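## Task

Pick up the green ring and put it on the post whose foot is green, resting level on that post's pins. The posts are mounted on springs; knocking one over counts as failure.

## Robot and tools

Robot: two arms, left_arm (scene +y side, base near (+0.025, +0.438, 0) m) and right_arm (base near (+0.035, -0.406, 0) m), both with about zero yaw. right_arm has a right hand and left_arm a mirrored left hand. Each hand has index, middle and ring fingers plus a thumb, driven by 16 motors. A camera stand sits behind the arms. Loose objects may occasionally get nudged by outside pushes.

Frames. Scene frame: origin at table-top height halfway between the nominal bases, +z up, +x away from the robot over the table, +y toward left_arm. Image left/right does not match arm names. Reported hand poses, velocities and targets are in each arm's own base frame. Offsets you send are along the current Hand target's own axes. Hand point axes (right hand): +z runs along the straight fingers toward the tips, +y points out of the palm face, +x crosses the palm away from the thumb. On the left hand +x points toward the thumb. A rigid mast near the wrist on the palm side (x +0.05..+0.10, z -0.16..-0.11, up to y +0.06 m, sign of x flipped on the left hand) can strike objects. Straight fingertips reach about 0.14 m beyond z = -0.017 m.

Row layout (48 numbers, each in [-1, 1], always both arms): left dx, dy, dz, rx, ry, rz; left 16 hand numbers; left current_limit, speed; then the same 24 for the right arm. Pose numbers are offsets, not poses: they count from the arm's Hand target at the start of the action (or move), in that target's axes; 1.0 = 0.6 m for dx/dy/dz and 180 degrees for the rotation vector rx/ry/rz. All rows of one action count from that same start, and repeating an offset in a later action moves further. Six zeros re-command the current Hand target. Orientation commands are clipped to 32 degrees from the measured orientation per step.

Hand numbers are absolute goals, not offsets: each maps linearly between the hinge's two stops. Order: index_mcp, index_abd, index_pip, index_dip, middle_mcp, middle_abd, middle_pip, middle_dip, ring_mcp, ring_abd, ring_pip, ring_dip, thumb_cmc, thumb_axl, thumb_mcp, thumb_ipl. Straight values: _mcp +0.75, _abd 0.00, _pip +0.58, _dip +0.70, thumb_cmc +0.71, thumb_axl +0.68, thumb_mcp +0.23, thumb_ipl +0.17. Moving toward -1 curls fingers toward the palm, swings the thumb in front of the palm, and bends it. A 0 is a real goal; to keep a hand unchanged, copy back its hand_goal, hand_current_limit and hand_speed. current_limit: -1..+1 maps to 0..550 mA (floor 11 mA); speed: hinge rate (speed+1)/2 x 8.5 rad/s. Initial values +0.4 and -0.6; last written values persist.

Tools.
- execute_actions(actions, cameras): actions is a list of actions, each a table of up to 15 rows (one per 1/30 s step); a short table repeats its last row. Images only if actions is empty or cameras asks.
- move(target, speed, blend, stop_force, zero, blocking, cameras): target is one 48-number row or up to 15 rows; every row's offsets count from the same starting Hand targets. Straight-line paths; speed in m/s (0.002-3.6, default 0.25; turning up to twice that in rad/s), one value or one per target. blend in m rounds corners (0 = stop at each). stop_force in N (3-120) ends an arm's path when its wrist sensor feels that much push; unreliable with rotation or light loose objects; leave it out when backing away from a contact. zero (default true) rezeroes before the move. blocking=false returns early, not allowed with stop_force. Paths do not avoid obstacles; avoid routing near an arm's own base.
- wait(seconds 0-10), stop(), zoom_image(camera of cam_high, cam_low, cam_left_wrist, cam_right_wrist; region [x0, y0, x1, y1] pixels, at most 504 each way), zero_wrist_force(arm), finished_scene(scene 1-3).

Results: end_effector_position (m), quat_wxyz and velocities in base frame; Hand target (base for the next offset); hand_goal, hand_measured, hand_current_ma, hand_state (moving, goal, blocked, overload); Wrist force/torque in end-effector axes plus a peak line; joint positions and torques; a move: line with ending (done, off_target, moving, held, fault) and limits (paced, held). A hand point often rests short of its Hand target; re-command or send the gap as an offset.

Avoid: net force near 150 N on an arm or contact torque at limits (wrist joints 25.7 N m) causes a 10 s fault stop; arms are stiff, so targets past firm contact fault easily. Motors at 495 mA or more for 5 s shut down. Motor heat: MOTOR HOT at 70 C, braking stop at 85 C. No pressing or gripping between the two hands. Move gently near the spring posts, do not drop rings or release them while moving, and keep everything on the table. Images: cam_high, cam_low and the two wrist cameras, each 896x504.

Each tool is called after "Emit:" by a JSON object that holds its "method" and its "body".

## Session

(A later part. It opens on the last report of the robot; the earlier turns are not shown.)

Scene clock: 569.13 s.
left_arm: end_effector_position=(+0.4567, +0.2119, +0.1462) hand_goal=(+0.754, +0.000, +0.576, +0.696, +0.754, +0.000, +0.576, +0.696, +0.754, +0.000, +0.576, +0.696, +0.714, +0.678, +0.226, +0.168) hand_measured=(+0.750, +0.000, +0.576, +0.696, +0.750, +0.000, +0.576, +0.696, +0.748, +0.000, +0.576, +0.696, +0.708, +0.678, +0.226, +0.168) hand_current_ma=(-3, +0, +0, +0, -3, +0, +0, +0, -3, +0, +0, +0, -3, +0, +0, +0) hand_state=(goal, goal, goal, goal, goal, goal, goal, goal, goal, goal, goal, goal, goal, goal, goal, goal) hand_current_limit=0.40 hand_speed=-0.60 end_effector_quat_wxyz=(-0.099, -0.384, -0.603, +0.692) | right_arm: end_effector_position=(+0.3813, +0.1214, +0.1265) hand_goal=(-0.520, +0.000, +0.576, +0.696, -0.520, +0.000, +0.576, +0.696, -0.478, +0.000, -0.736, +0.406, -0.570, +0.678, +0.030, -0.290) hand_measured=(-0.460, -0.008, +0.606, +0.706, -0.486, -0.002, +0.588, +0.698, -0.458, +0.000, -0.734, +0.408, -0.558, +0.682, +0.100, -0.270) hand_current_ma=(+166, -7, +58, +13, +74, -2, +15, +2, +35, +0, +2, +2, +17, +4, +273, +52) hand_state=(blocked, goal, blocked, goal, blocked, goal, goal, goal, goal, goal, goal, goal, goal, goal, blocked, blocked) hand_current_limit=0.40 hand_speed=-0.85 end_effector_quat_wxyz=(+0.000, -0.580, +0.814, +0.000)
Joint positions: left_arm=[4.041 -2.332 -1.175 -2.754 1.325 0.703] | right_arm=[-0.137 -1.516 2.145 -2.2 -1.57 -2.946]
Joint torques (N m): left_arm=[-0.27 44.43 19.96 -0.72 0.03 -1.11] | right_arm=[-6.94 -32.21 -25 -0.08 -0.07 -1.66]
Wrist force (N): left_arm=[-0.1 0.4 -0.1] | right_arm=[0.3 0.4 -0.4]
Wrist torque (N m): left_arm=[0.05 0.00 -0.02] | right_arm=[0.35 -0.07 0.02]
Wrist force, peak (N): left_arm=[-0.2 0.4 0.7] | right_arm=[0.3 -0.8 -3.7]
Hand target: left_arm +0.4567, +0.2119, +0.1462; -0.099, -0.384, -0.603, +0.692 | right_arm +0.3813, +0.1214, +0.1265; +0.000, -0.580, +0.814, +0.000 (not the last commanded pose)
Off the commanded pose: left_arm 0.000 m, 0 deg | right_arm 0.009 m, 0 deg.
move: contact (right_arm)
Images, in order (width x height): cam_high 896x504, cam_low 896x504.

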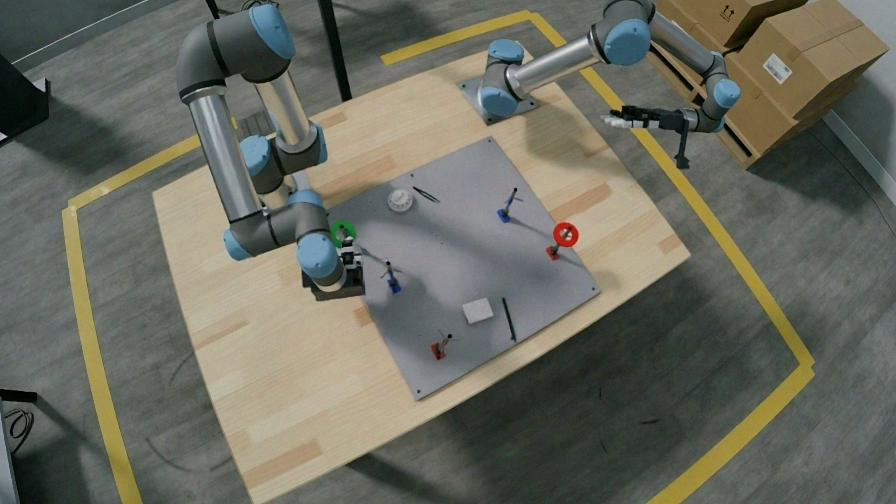

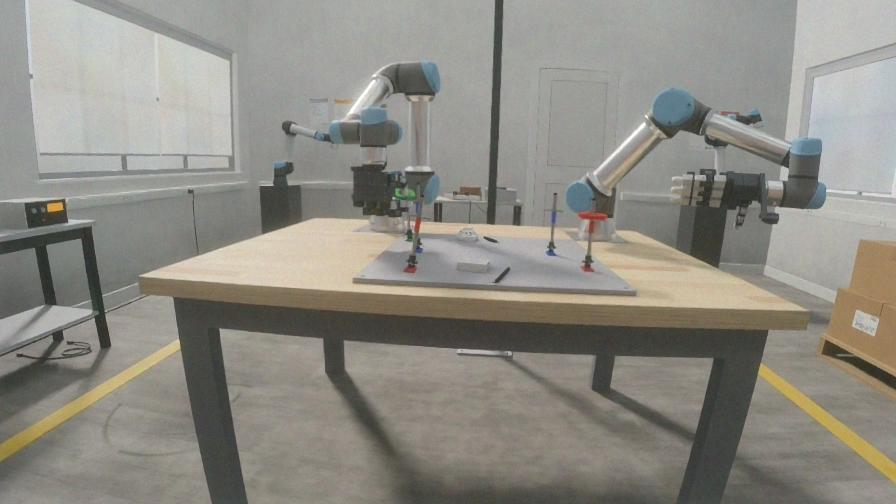

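Emit:
{"method": "move", "body": {"target": [[0,0,0,0,0,0,0.754,0,0.576,0.696,0.754,0,0.576,0.696,0.754,0,0.576,0.696,0.714,0.678,0.226,0.168,0.4,-0.6,0,0,-0.0067,0,0,0,-0.52,0,0.576,0.696,-0.52,0,0.576,0.696,-0.479,0,-0.737,0.406,-0.571,0.678,0.03,-0.29,0.4,-0.85],[0,0,0,0,0,0,0.754,0,0.576,0.696,0.754,0,0.576,0.696,0.754,0,0.576,0.696,0.714,0.678,0.226,0.168,0.4,-0.6,0,0.0067,-0.0067,0,0,0,-0.52,0,0.576,0.696,-0.52,0,0.576,0.696,-0.479,0,-0.737,0.406,-0.571,0.678,0.03,-0.29,0.4,-0.85]], "speed": 0.03, "cameras": ["cam_high","cam_low"]}}

Emit:
{"method": "zoom_image", "body": {"camera": "cam_high", "region": [325, 212, 361, 248]}}

Emit:
{"method": "zoom_image", "body": {"camera": "cam_low", "region": [385, 180, 425, 220]}}

Scene clock: 591.37 s.
left_arm: end_effector_position=(+0.4567, +0.2119, +0.1462) hand_goal=(+0.754, +0.000, +0.576, +0.696, +0.754, +0.000, +0.576, +0.696, +0.754, +0.000, +0.576, +0.696, +0.714, +0.678, +0.226, +0.168) hand_measured=(+0.750, +0.000, +0.576, +0.696, +0.750, +0.000, +0.576, +0.696, +0.748, +0.000, +0.576, +0.696, +0.708, +0.678, +0.226, +0.168) hand_current_ma=(-3, +0, +0, +0, -3, +0, +0, +0, -3, +0, +0, +0, -3, +0, +0, +0) hand_state=(goal, goal, goal, goal, goal, goal, goal, goal, goal, goal, goal, goal, goal, goal, goal, goal) hand_current_limit=0.40 hand_speed=-0.60 end_effector_quat_wxyz=(-0.099, -0.384, -0.603, +0.692) | right_arm: end_effector_position=(+0.3775, +0.1227, +0.1305) hand_goal=(-0.520, +0.000, +0.576, +0.696, -0.520, +0.000, +0.576, +0.696, -0.478, +0.000, -0.736, +0.406, -0.570, +0.678, +0.030, -0.290) hand_measured=(-0.460, -0.006, +0.606, +0.706, -0.486, -0.002, +0.588, +0.698, -0.458, +0.000, -0.734, +0.408, -0.560, +0.682, +0.100, -0.270) hand_current_ma=(+166, -5, +58, +13, +74, -2, +15, +2, +35, +0, +2, +2, +13, +4, +269, +52) hand_state=(blocked, goal, blocked, goal, blocked, goal, goal, goal, goal, goal, goal, goal, goal, goal, blocked, blocked) hand_current_limit=0.40 hand_speed=-0.85 end_effector_quat_wxyz=(+0.000, -0.580, +0.814, +0.000)
Joint positions: left_arm=[4.041 -2.332 -1.175 -2.754 1.325 0.703] | right_arm=[-0.135 -1.531 2.148 -2.188 -1.57 -2.944]
Joint torques (N m): left_arm=[0 45.11 20.28 -0.72 0.05 -1.19] | right_arm=[14.49 -31.42 -11.96 -1.12 0.03 1.44]
Wrist force (N): left_arm=[0.1 0.2 0.1] | right_arm=[0.2 0.2 -0.6]
Wrist torque (N m): left_arm=[0.02 -0.01 0.00] | right_arm=[0.37 -0.05 -0.09]
Wrist force, peak (N): left_arm=[-0.1 0.6 -0.1] | right_arm=[0.5 0.4 -0.7]
Hand target: left_arm +0.4567, +0.2119, +0.1462; -0.099, -0.384, -0.603, +0.692 | right_arm +0.3775, +0.1227, +0.1305; +0.000, -0.580, +0.814, +0.000
Off the commanded pose: left_arm 0.000 m, 0 deg | right_arm 0.000 m, 0 deg.
move: done
Images, in order (width x height): cam_high 896x504, cam_low 896x504.

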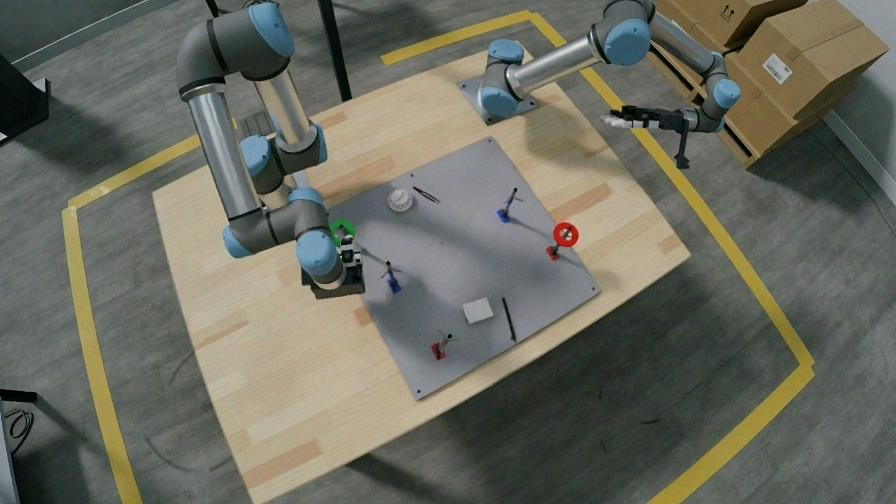

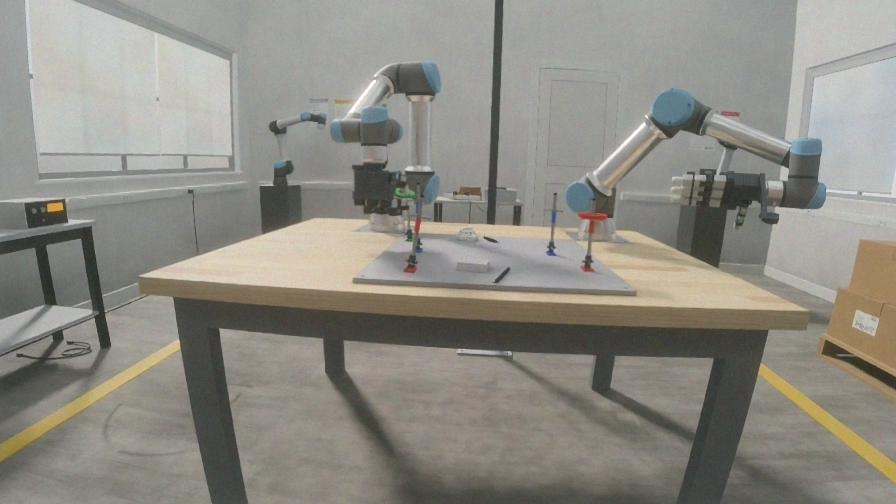

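Scaled by 14.000.

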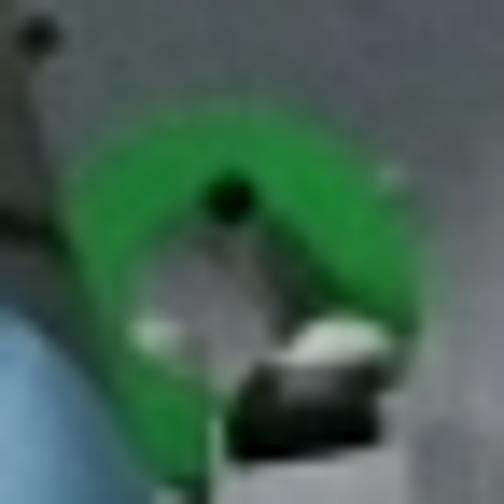

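Scaled by 12.600.

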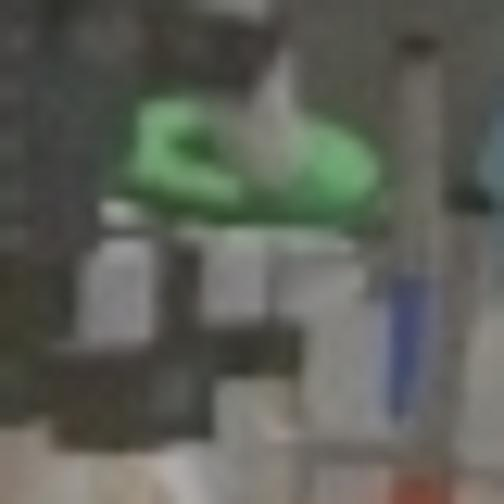

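Emit:
{"method": "move", "body": {"target": [0,0,0,0,0,0,0.754,0,0.576,0.696,0.754,0,0.576,0.696,0.754,0,0.576,0.696,0.714,0.678,0.226,0.168,0.4,-0.6,0,0,0,0,0,0,-0.52,0,0.576,0.696,-0.52,0,0.576,0.696,-0.479,0,-0.737,0.406,-0.571,0.678,0.17,-0.33,0.4,-0.97], "speed": 0.03, "cameras": ["cam_high","cam_low"]}}

Emit:
{"method": "zoom_image", "body": {"camera": "cam_high", "region": [325, 212, 361, 248]}}

Emit:
{"method": "zoom_image", "body": {"camera": "cam_low", "region": [385, 180, 425, 220]}}

Scene clock: 601.33 s.
left_arm: end_effector_position=(+0.4567, +0.2119, +0.1462) hand_goal=(+0.754, +0.000, +0.576, +0.696, +0.754, +0.000, +0.576, +0.696, +0.754, +0.000, +0.576, +0.696, +0.714, +0.678, +0.226, +0.168) hand_measured=(+0.750, +0.000, +0.576, +0.696, +0.750, +0.000, +0.576, +0.696, +0.748, +0.000, +0.576, +0.696, +0.708, +0.678, +0.226, +0.168) hand_current_ma=(-3, +0, +0, +0, -3, +0, +0, +0, -3, +0, +0, +0, -3, +0, +0, +0) hand_state=(goal, goal, goal, goal, goal, goal, goal, goal, goal, goal, goal, goal, goal, goal, goal, goal) hand_current_limit=0.40 hand_speed=-0.60 end_effector_quat_wxyz=(-0.099, -0.384, -0.603, +0.692) | right_arm: end_effector_position=(+0.3775, +0.1227, +0.1305) hand_goal=(-0.520, +0.000, +0.576, +0.696, -0.520, +0.000, +0.576, +0.696, -0.478, +0.000, -0.736, +0.406, -0.570, +0.678, +0.170, -0.330) hand_measured=(-0.486, +0.000, +0.590, +0.702, -0.486, -0.002, +0.588, +0.698, -0.458, +0.000, -0.734, +0.408, -0.568, +0.680, +0.162, -0.330) hand_current_ma=(+79, +0, +22, +7, +74, -1, +15, +2, +35, +0, +2, +2, +1, +1, -14, +0) hand_state=(blocked, goal, goal, goal, blocked, goal, goal, goal, goal, goal, goal, goal, goal, goal, goal, goal) hand_current_limit=0.40 hand_speed=-0.97 end_effector_quat_wxyz=(+0.000, -0.580, +0.814, +0.000)
Joint positions: left_arm=[4.041 -2.332 -1.175 -2.754 1.325 0.703] | right_arm=[-0.135 -1.531 2.148 -2.188 -1.57 -2.944]
Joint torques (N m): left_arm=[0.13 44.49 20.04 -0.64 0.06 -1.15] | right_arm=[14.36 -31.27 -13.08 -3.32 0.12 1.22]
Wrist force (N): left_arm=[-0.1 0.3 0.0] | right_arm=[0.2 0.2 -0.6]
Wrist torque (N m): left_arm=[0.04 0.01 -0.01] | right_arm=[0.36 -0.06 -0.09]
Wrist force, peak (N): left_arm=[-0.4 0.5 -0.1] | right_arm=[0.5 0.0 -0.8]
Hand target: left_arm +0.4567, +0.2119, +0.1462; -0.099, -0.384, -0.603, +0.692 | right_arm +0.3775, +0.1227, +0.1305; +0.000, -0.580, +0.814, +0.000
Off the commanded pose: left_arm 0.000 m, 0 deg | right_arm 0.000 m, 0 deg.
move: done
Images, in order (width x height): cam_high 896x504, cam_low 896x504.

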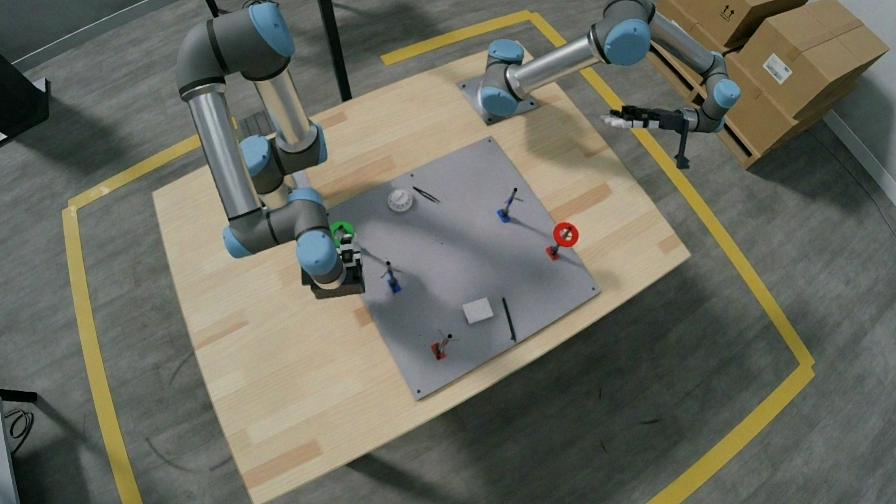

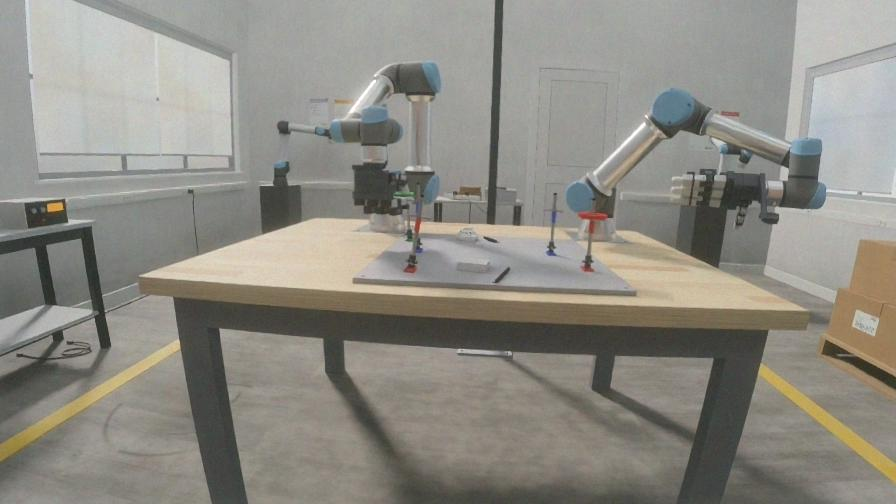

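Scaled by 14.000.

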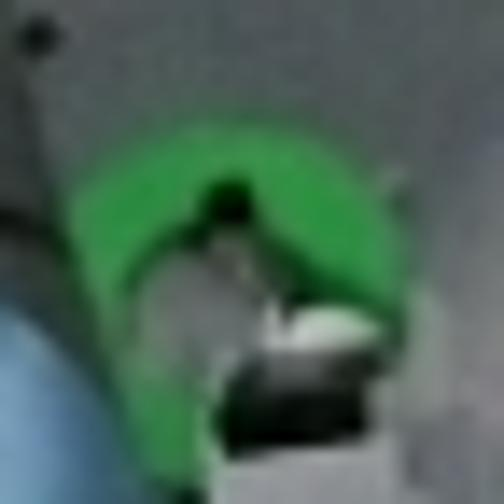

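Scaled by 12.600.

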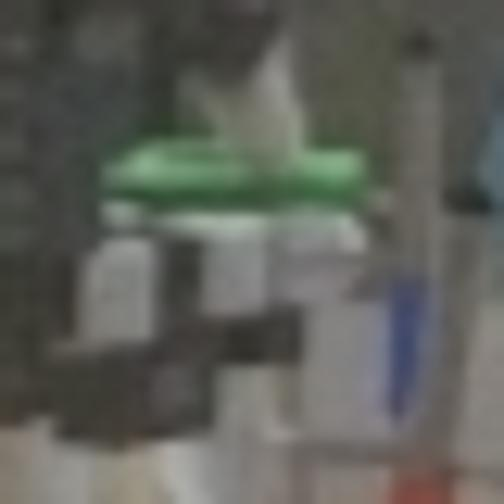

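Emit:
{"method": "move", "body": {"target": [0,0,0,0,0,0,0.754,0,0.576,0.696,0.754,0,0.576,0.696,0.754,0,0.576,0.696,0.714,0.678,0.226,0.168,0.4,-0.6,0,0,0,0,0,0,-0.52,0,0.576,0.696,-0.52,0,0.576,0.696,-0.479,0,-0.737,0.406,-0.571,0.678,0.615,-0.719,0.4,-0.85], "speed": 0.03}}

Emit:
{"method": "move", "body": {"target": [0,0,0,0,0,0,0.754,0,0.576,0.696,0.754,0,0.576,0.696,0.754,0,0.576,0.696,0.714,0.678,0.226,0.168,0.4,-0.6,0,0,0.03,0,0,0,-0.52,0,0.576,0.696,-0.52,0,0.576,0.696,-0.479,0,-0.737,0.406,-0.571,0.678,0.615,-0.719,0.4,-0.85], "speed": 0.03, "stop_force": 3, "cameras": ["cam_high","cam_low"]}}

Emit:
{"method": "zoom_image", "body": {"camera": "cam_high", "region": [325, 212, 361, 248]}}

Emit:
{"method": "zoom_image", "body": {"camera": "cam_low", "region": [385, 180, 425, 220]}}

Scene clock: 610.33 s.
left_arm: end_effector_position=(+0.4567, +0.2119, +0.1462) hand_goal=(+0.754, +0.000, +0.576, +0.696, +0.754, +0.000, +0.576, +0.696, +0.754, +0.000, +0.576, +0.696, +0.714, +0.678, +0.226, +0.168) hand_measured=(+0.750, +0.000, +0.576, +0.696, +0.750, +0.000, +0.576, +0.696, +0.748, +0.000, +0.576, +0.696, +0.708, +0.678, +0.226, +0.168) hand_current_ma=(-3, +0, +0, +0, -3, +0, +0, +0, -3, +0, +0, +0, -3, +0, +0, +0) hand_state=(goal, goal, goal, goal, goal, goal, goal, goal, goal, goal, goal, goal, goal, goal, goal, goal) hand_current_limit=0.40 hand_speed=-0.60 end_effector_quat_wxyz=(-0.099, -0.384, -0.603, +0.692) | right_arm: end_effector_position=(+0.3775, +0.1227, +0.1305) hand_goal=(-0.520, +0.000, +0.576, +0.696, -0.520, +0.000, +0.576, +0.696, -0.478, +0.000, -0.736, +0.406, -0.570, +0.678, +0.616, -0.718) hand_measured=(-0.492, +0.000, +0.586, +0.700, -0.492, -0.002, +0.584, +0.698, -0.458, +0.000, -0.734, +0.408, -0.568, +0.680, +0.608, -0.716) hand_current_ma=(+60, +0, +14, +4, +58, -1, +11, +2, +35, +0, +2, +2, +1, +1, -16, +1) hand_state=(blocked, goal, goal, goal, blocked, goal, goal, goal, goal, goal, goal, goal, goal, goal, goal, goal) hand_current_limit=0.40 hand_speed=-0.85 end_effector_quat_wxyz=(+0.000, -0.580, +0.814, +0.000)
Joint positions: left_arm=[4.041 -2.332 -1.175 -2.754 1.325 0.703] | right_arm=[-0.135 -1.531 2.148 -2.188 -1.57 -2.944]
Joint torques (N m): left_arm=[-0.21 44.17 20.33 -0.59 -0.01 -1.16] | right_arm=[12.68 -31.45 -13.88 -3.37 0.19 1.17]
Wrist force (N): left_arm=[-0.3 0.3 0.1] | right_arm=[0.4 0.3 -0.4]
Wrist torque (N m): left_arm=[0.02 0.03 -0.03] | right_arm=[0.35 -0.07 -0.09]
Wrist force, peak (N): left_arm=[-0.3 0.5 -0.2] | right_arm=[0.2 0.1 -0.9]
Hand target: left_arm +0.4567, +0.2119, +0.1462; -0.099, -0.384, -0.603, +0.692 | right_arm +0.3775, +0.1227, +0.1305; +0.000, -0.580, +0.814, +0.000
Off the commanded pose: left_arm 0.000 m, 0 deg | right_arm 0.000 m, 0 deg.
move: done

Scene clock: 611.90 s.
left_arm: end_effector_position=(+0.4567, +0.2119, +0.1462) hand_goal=(+0.754, +0.000, +0.576, +0.696, +0.754, +0.000, +0.576, +0.696, +0.754, +0.000, +0.576, +0.696, +0.714, +0.678, +0.226, +0.168) hand_measured=(+0.750, +0.000, +0.576, +0.696, +0.750, +0.000, +0.576, +0.696, +0.748, +0.000, +0.576, +0.696, +0.708, +0.678, +0.226, +0.168) hand_current_ma=(-3, +0, +0, +0, -3, +0, +0, +0, -3, +0, +0, +0, -3, +0, +0, +0) hand_state=(goal, goal, goal, goal, goal, goal, goal, goal, goal, goal, goal, goal, goal, goal, goal, goal) hand_current_limit=0.40 hand_speed=-0.60 end_effector_quat_wxyz=(-0.099, -0.384, -0.603, +0.692) | right_arm: end_effector_position=(+0.3775, +0.1227, +0.1125) hand_goal=(-0.520, +0.000, +0.576, +0.696, -0.520, +0.000, +0.576, +0.696, -0.478, +0.000, -0.736, +0.406, -0.570, +0.678, +0.616, -0.718) hand_measured=(-0.496, +0.000, +0.584, +0.700, -0.494, -0.002, +0.584, +0.698, -0.458, +0.000, -0.734, +0.408, -0.568, +0.680, +0.608, -0.716) hand_current_ma=(+50, +0, +10, +3, +52, -1, +9, +2, +35, +0, +2, +2, +1, +1, -15, +1) hand_state=(blocked, goal, goal, goal, blocked, goal, goal, goal, goal, goal, goal, goal, goal, goal, goal, goal) hand_current_limit=0.40 hand_speed=-0.85 end_effector_quat_wxyz=(+0.000, -0.580, +0.814, +0.000)
Joint positions: left_arm=[4.041 -2.332 -1.175 -2.754 1.325 0.703] | right_arm=[-0.135 -1.5 2.173 -2.243 -1.57 -2.944]
Joint torques (N m): left_arm=[-0.39 43.98 20.44 -0.54 0.01 -1.14] | right_arm=[14.21 -16.2 -10.57 -3.53 -0.28 1.39]
Wrist force (N): left_arm=[-0.4 0.2 0.0] | right_arm=[0.3 0.5 -0.7]
Wrist torque (N m): left_arm=[0.02 0.05 -0.04] | right_arm=[0.38 -0.05 -0.09]
Wrist force, peak (N): left_arm=[-0.4 0.3 -0.1] | right_arm=[0.4 0.6 -0.5]
Hand target: left_arm +0.4567, +0.2119, +0.1462; -0.099, -0.384, -0.603, +0.692 | right_arm +0.3775, +0.1227, +0.1125; +0.000, -0.580, +0.814, +0.000
Off the commanded pose: left_arm 0.000 m, 0 deg | right_arm 0.000 m, 0 deg.
move: done
Images, in order (width x height): cam_high 896x504, cam_low 896x504.

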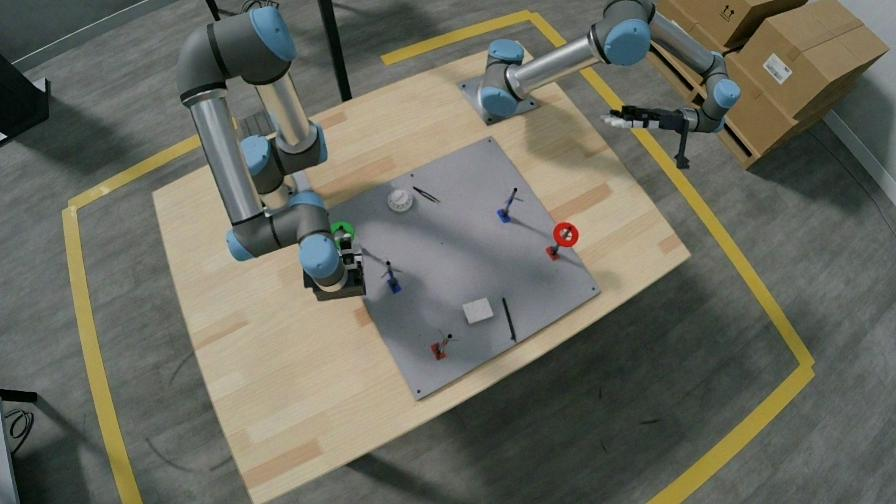

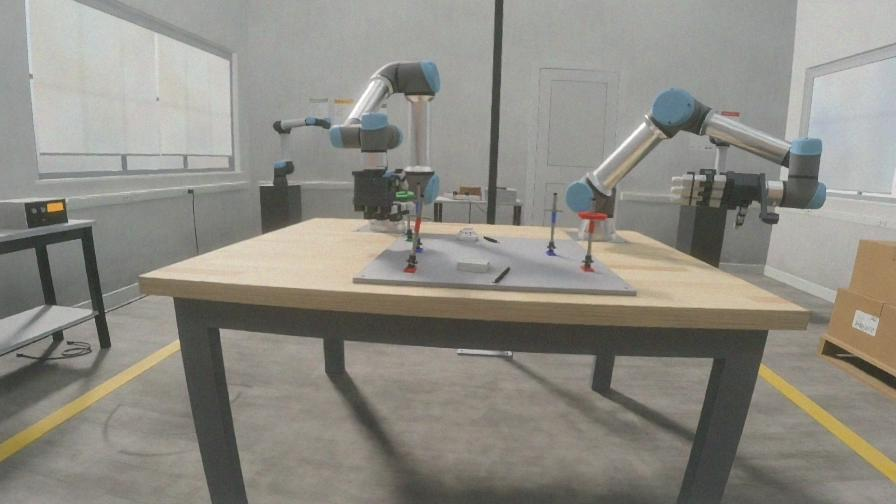

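Scaled by 14.000.

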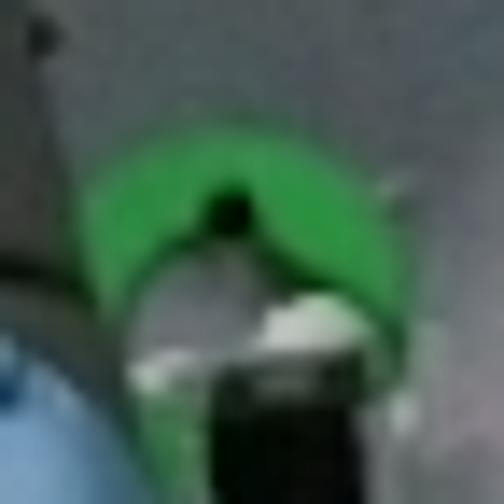

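Scaled by 12.600.

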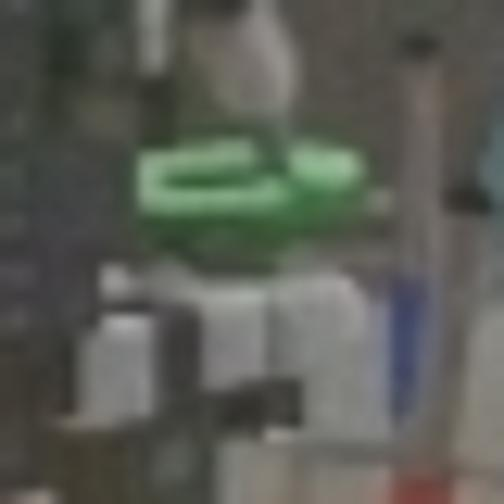

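Emit:
{"method": "move", "body": {"target": [0,0,0,0,0,0,0.754,0,0.576,0.696,0.754,0,0.576,0.696,0.754,0,0.576,0.696,0.714,0.678,0.226,0.168,0.4,-0.6,0,-0.18,0,0,0,0,-0.52,0,0.576,0.696,-0.52,0,0.576,0.696,-0.479,0,-0.737,0.406,-0.571,0.678,0.615,-0.719,0.4,-0.85], "speed": 0.05, "stop_force": 4, "cameras": ["cam_high","cam_low","cam_right_wrist"]}}

Emit:
{"method": "zoom_image", "body": {"camera": "cam_high", "region": [325, 212, 361, 248]}}

Emit:
{"method": "zoom_image", "body": {"camera": "cam_low", "region": [380, 180, 430, 250]}}

Scene clock: 633.30 s.
left_arm: end_effector_position=(+0.4567, +0.2119, +0.1462) hand_goal=(+0.754, +0.000, +0.576, +0.696, +0.754, +0.000, +0.576, +0.696, +0.754, +0.000, +0.576, +0.696, +0.714, +0.678, +0.226, +0.168) hand_measured=(+0.750, +0.000, +0.576, +0.696, +0.750, +0.000, +0.576, +0.696, +0.748, +0.000, +0.576, +0.696, +0.708, +0.678, +0.226, +0.168) hand_current_ma=(-3, +0, +0, +0, -3, +0, +0, +0, -3, +0, +0, +0, -3, +0, +0, +0) hand_state=(goal, goal, goal, goal, goal, goal, goal, goal, goal, goal, goal, goal, goal, goal, goal, goal) hand_current_limit=0.40 hand_speed=-0.60 end_effector_quat_wxyz=(-0.099, -0.384, -0.603, +0.692) | right_arm: end_effector_position=(+0.4796, +0.0875, +0.1125) hand_goal=(-0.520, +0.000, +0.576, +0.696, -0.520, +0.000, +0.576, +0.696, -0.478, +0.000, -0.736, +0.406, -0.570, +0.678, +0.616, -0.718) hand_measured=(-0.496, +0.000, +0.584, +0.700, -0.494, -0.002, +0.584, +0.698, -0.458, +0.000, -0.734, +0.408, -0.568, +0.680, +0.608, -0.716) hand_current_ma=(+49, +0, +10, +3, +51, -1, +9, +2, +35, +0, +2, +2, +1, +1, -15, +1) hand_state=(blocked, goal, goal, goal, blocked, goal, goal, goal, goal, goal, goal, goal, goal, goal, goal, goal) hand_current_limit=0.40 hand_speed=-0.85 end_effector_quat_wxyz=(+0.000, -0.580, +0.814, +0.000)
Joint positions: left_arm=[4.041 -2.332 -1.175 -2.754 1.325 0.703] | right_arm=[-0.174 -1.287 1.908 -2.192 -1.57 -2.984]
Joint torques (N m): left_arm=[-0.48 44.24 20.61 -0.57 0.07 -1.18] | right_arm=[-12.35 -26.95 -26.1 -0.25 1.71 -1.61]
Wrist force (N): left_arm=[-0.1 0.2 0.0] | right_arm=[0.5 0.3 -0.5]
Wrist torque (N m): left_arm=[0.02 0.01 -0.01] | right_arm=[0.34 -0.09 0.03]
Wrist force, peak (N): left_arm=[-0.5 0.4 0.3] | right_arm=[0.3 0.8 -0.8]
Hand target: left_arm +0.4567, +0.2119, +0.1462; -0.099, -0.384, -0.603, +0.692 | right_arm +0.4796, +0.0875, +0.1125; +0.000, -0.580, +0.814, +0.000
Off the commanded pose: left_arm 0.000 m, 0 deg | right_arm 0.000 m, 0 deg.
move: done
Images, in order (width x height): cam_high 896x504, cam_low 896x504, cam_right_wrist 896x504.

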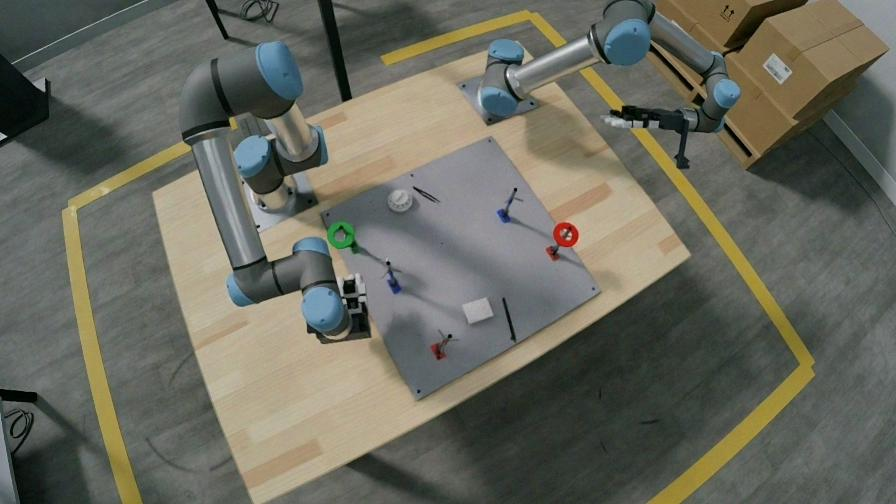

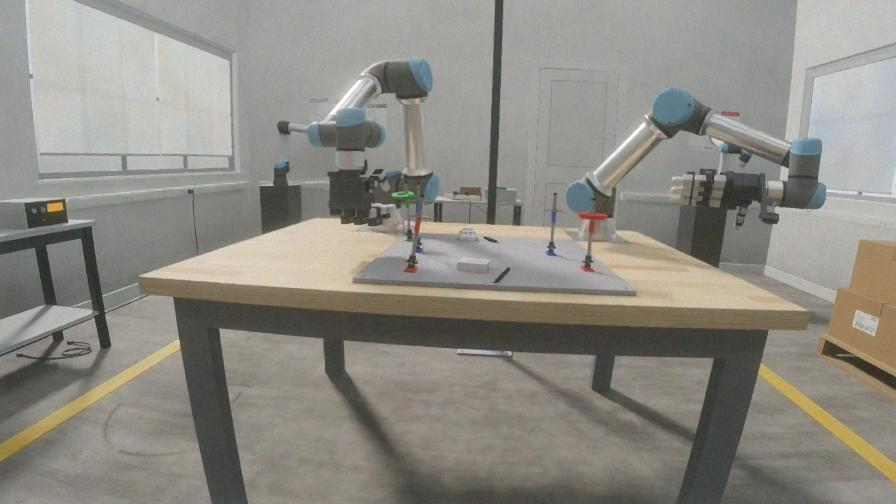

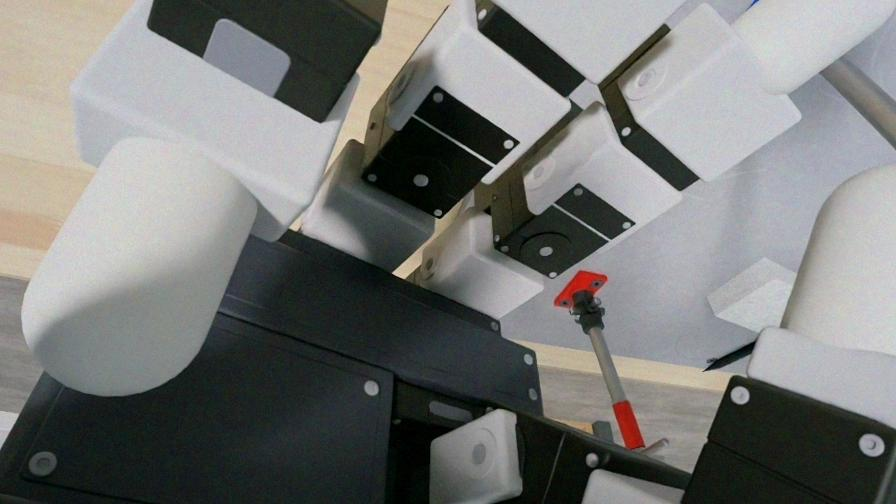

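Scaled by 14.000.

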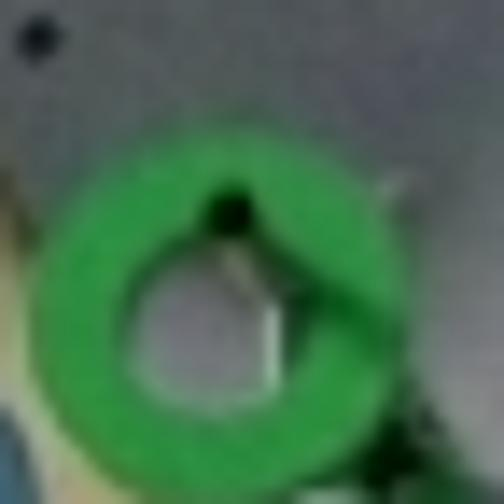

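Scaled by 7.200.

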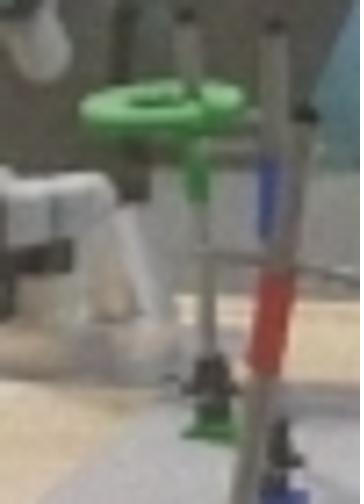

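Emit:
{"method": "finished_scene", "body": {"scene": 1}}

The scene is finished: the task was done.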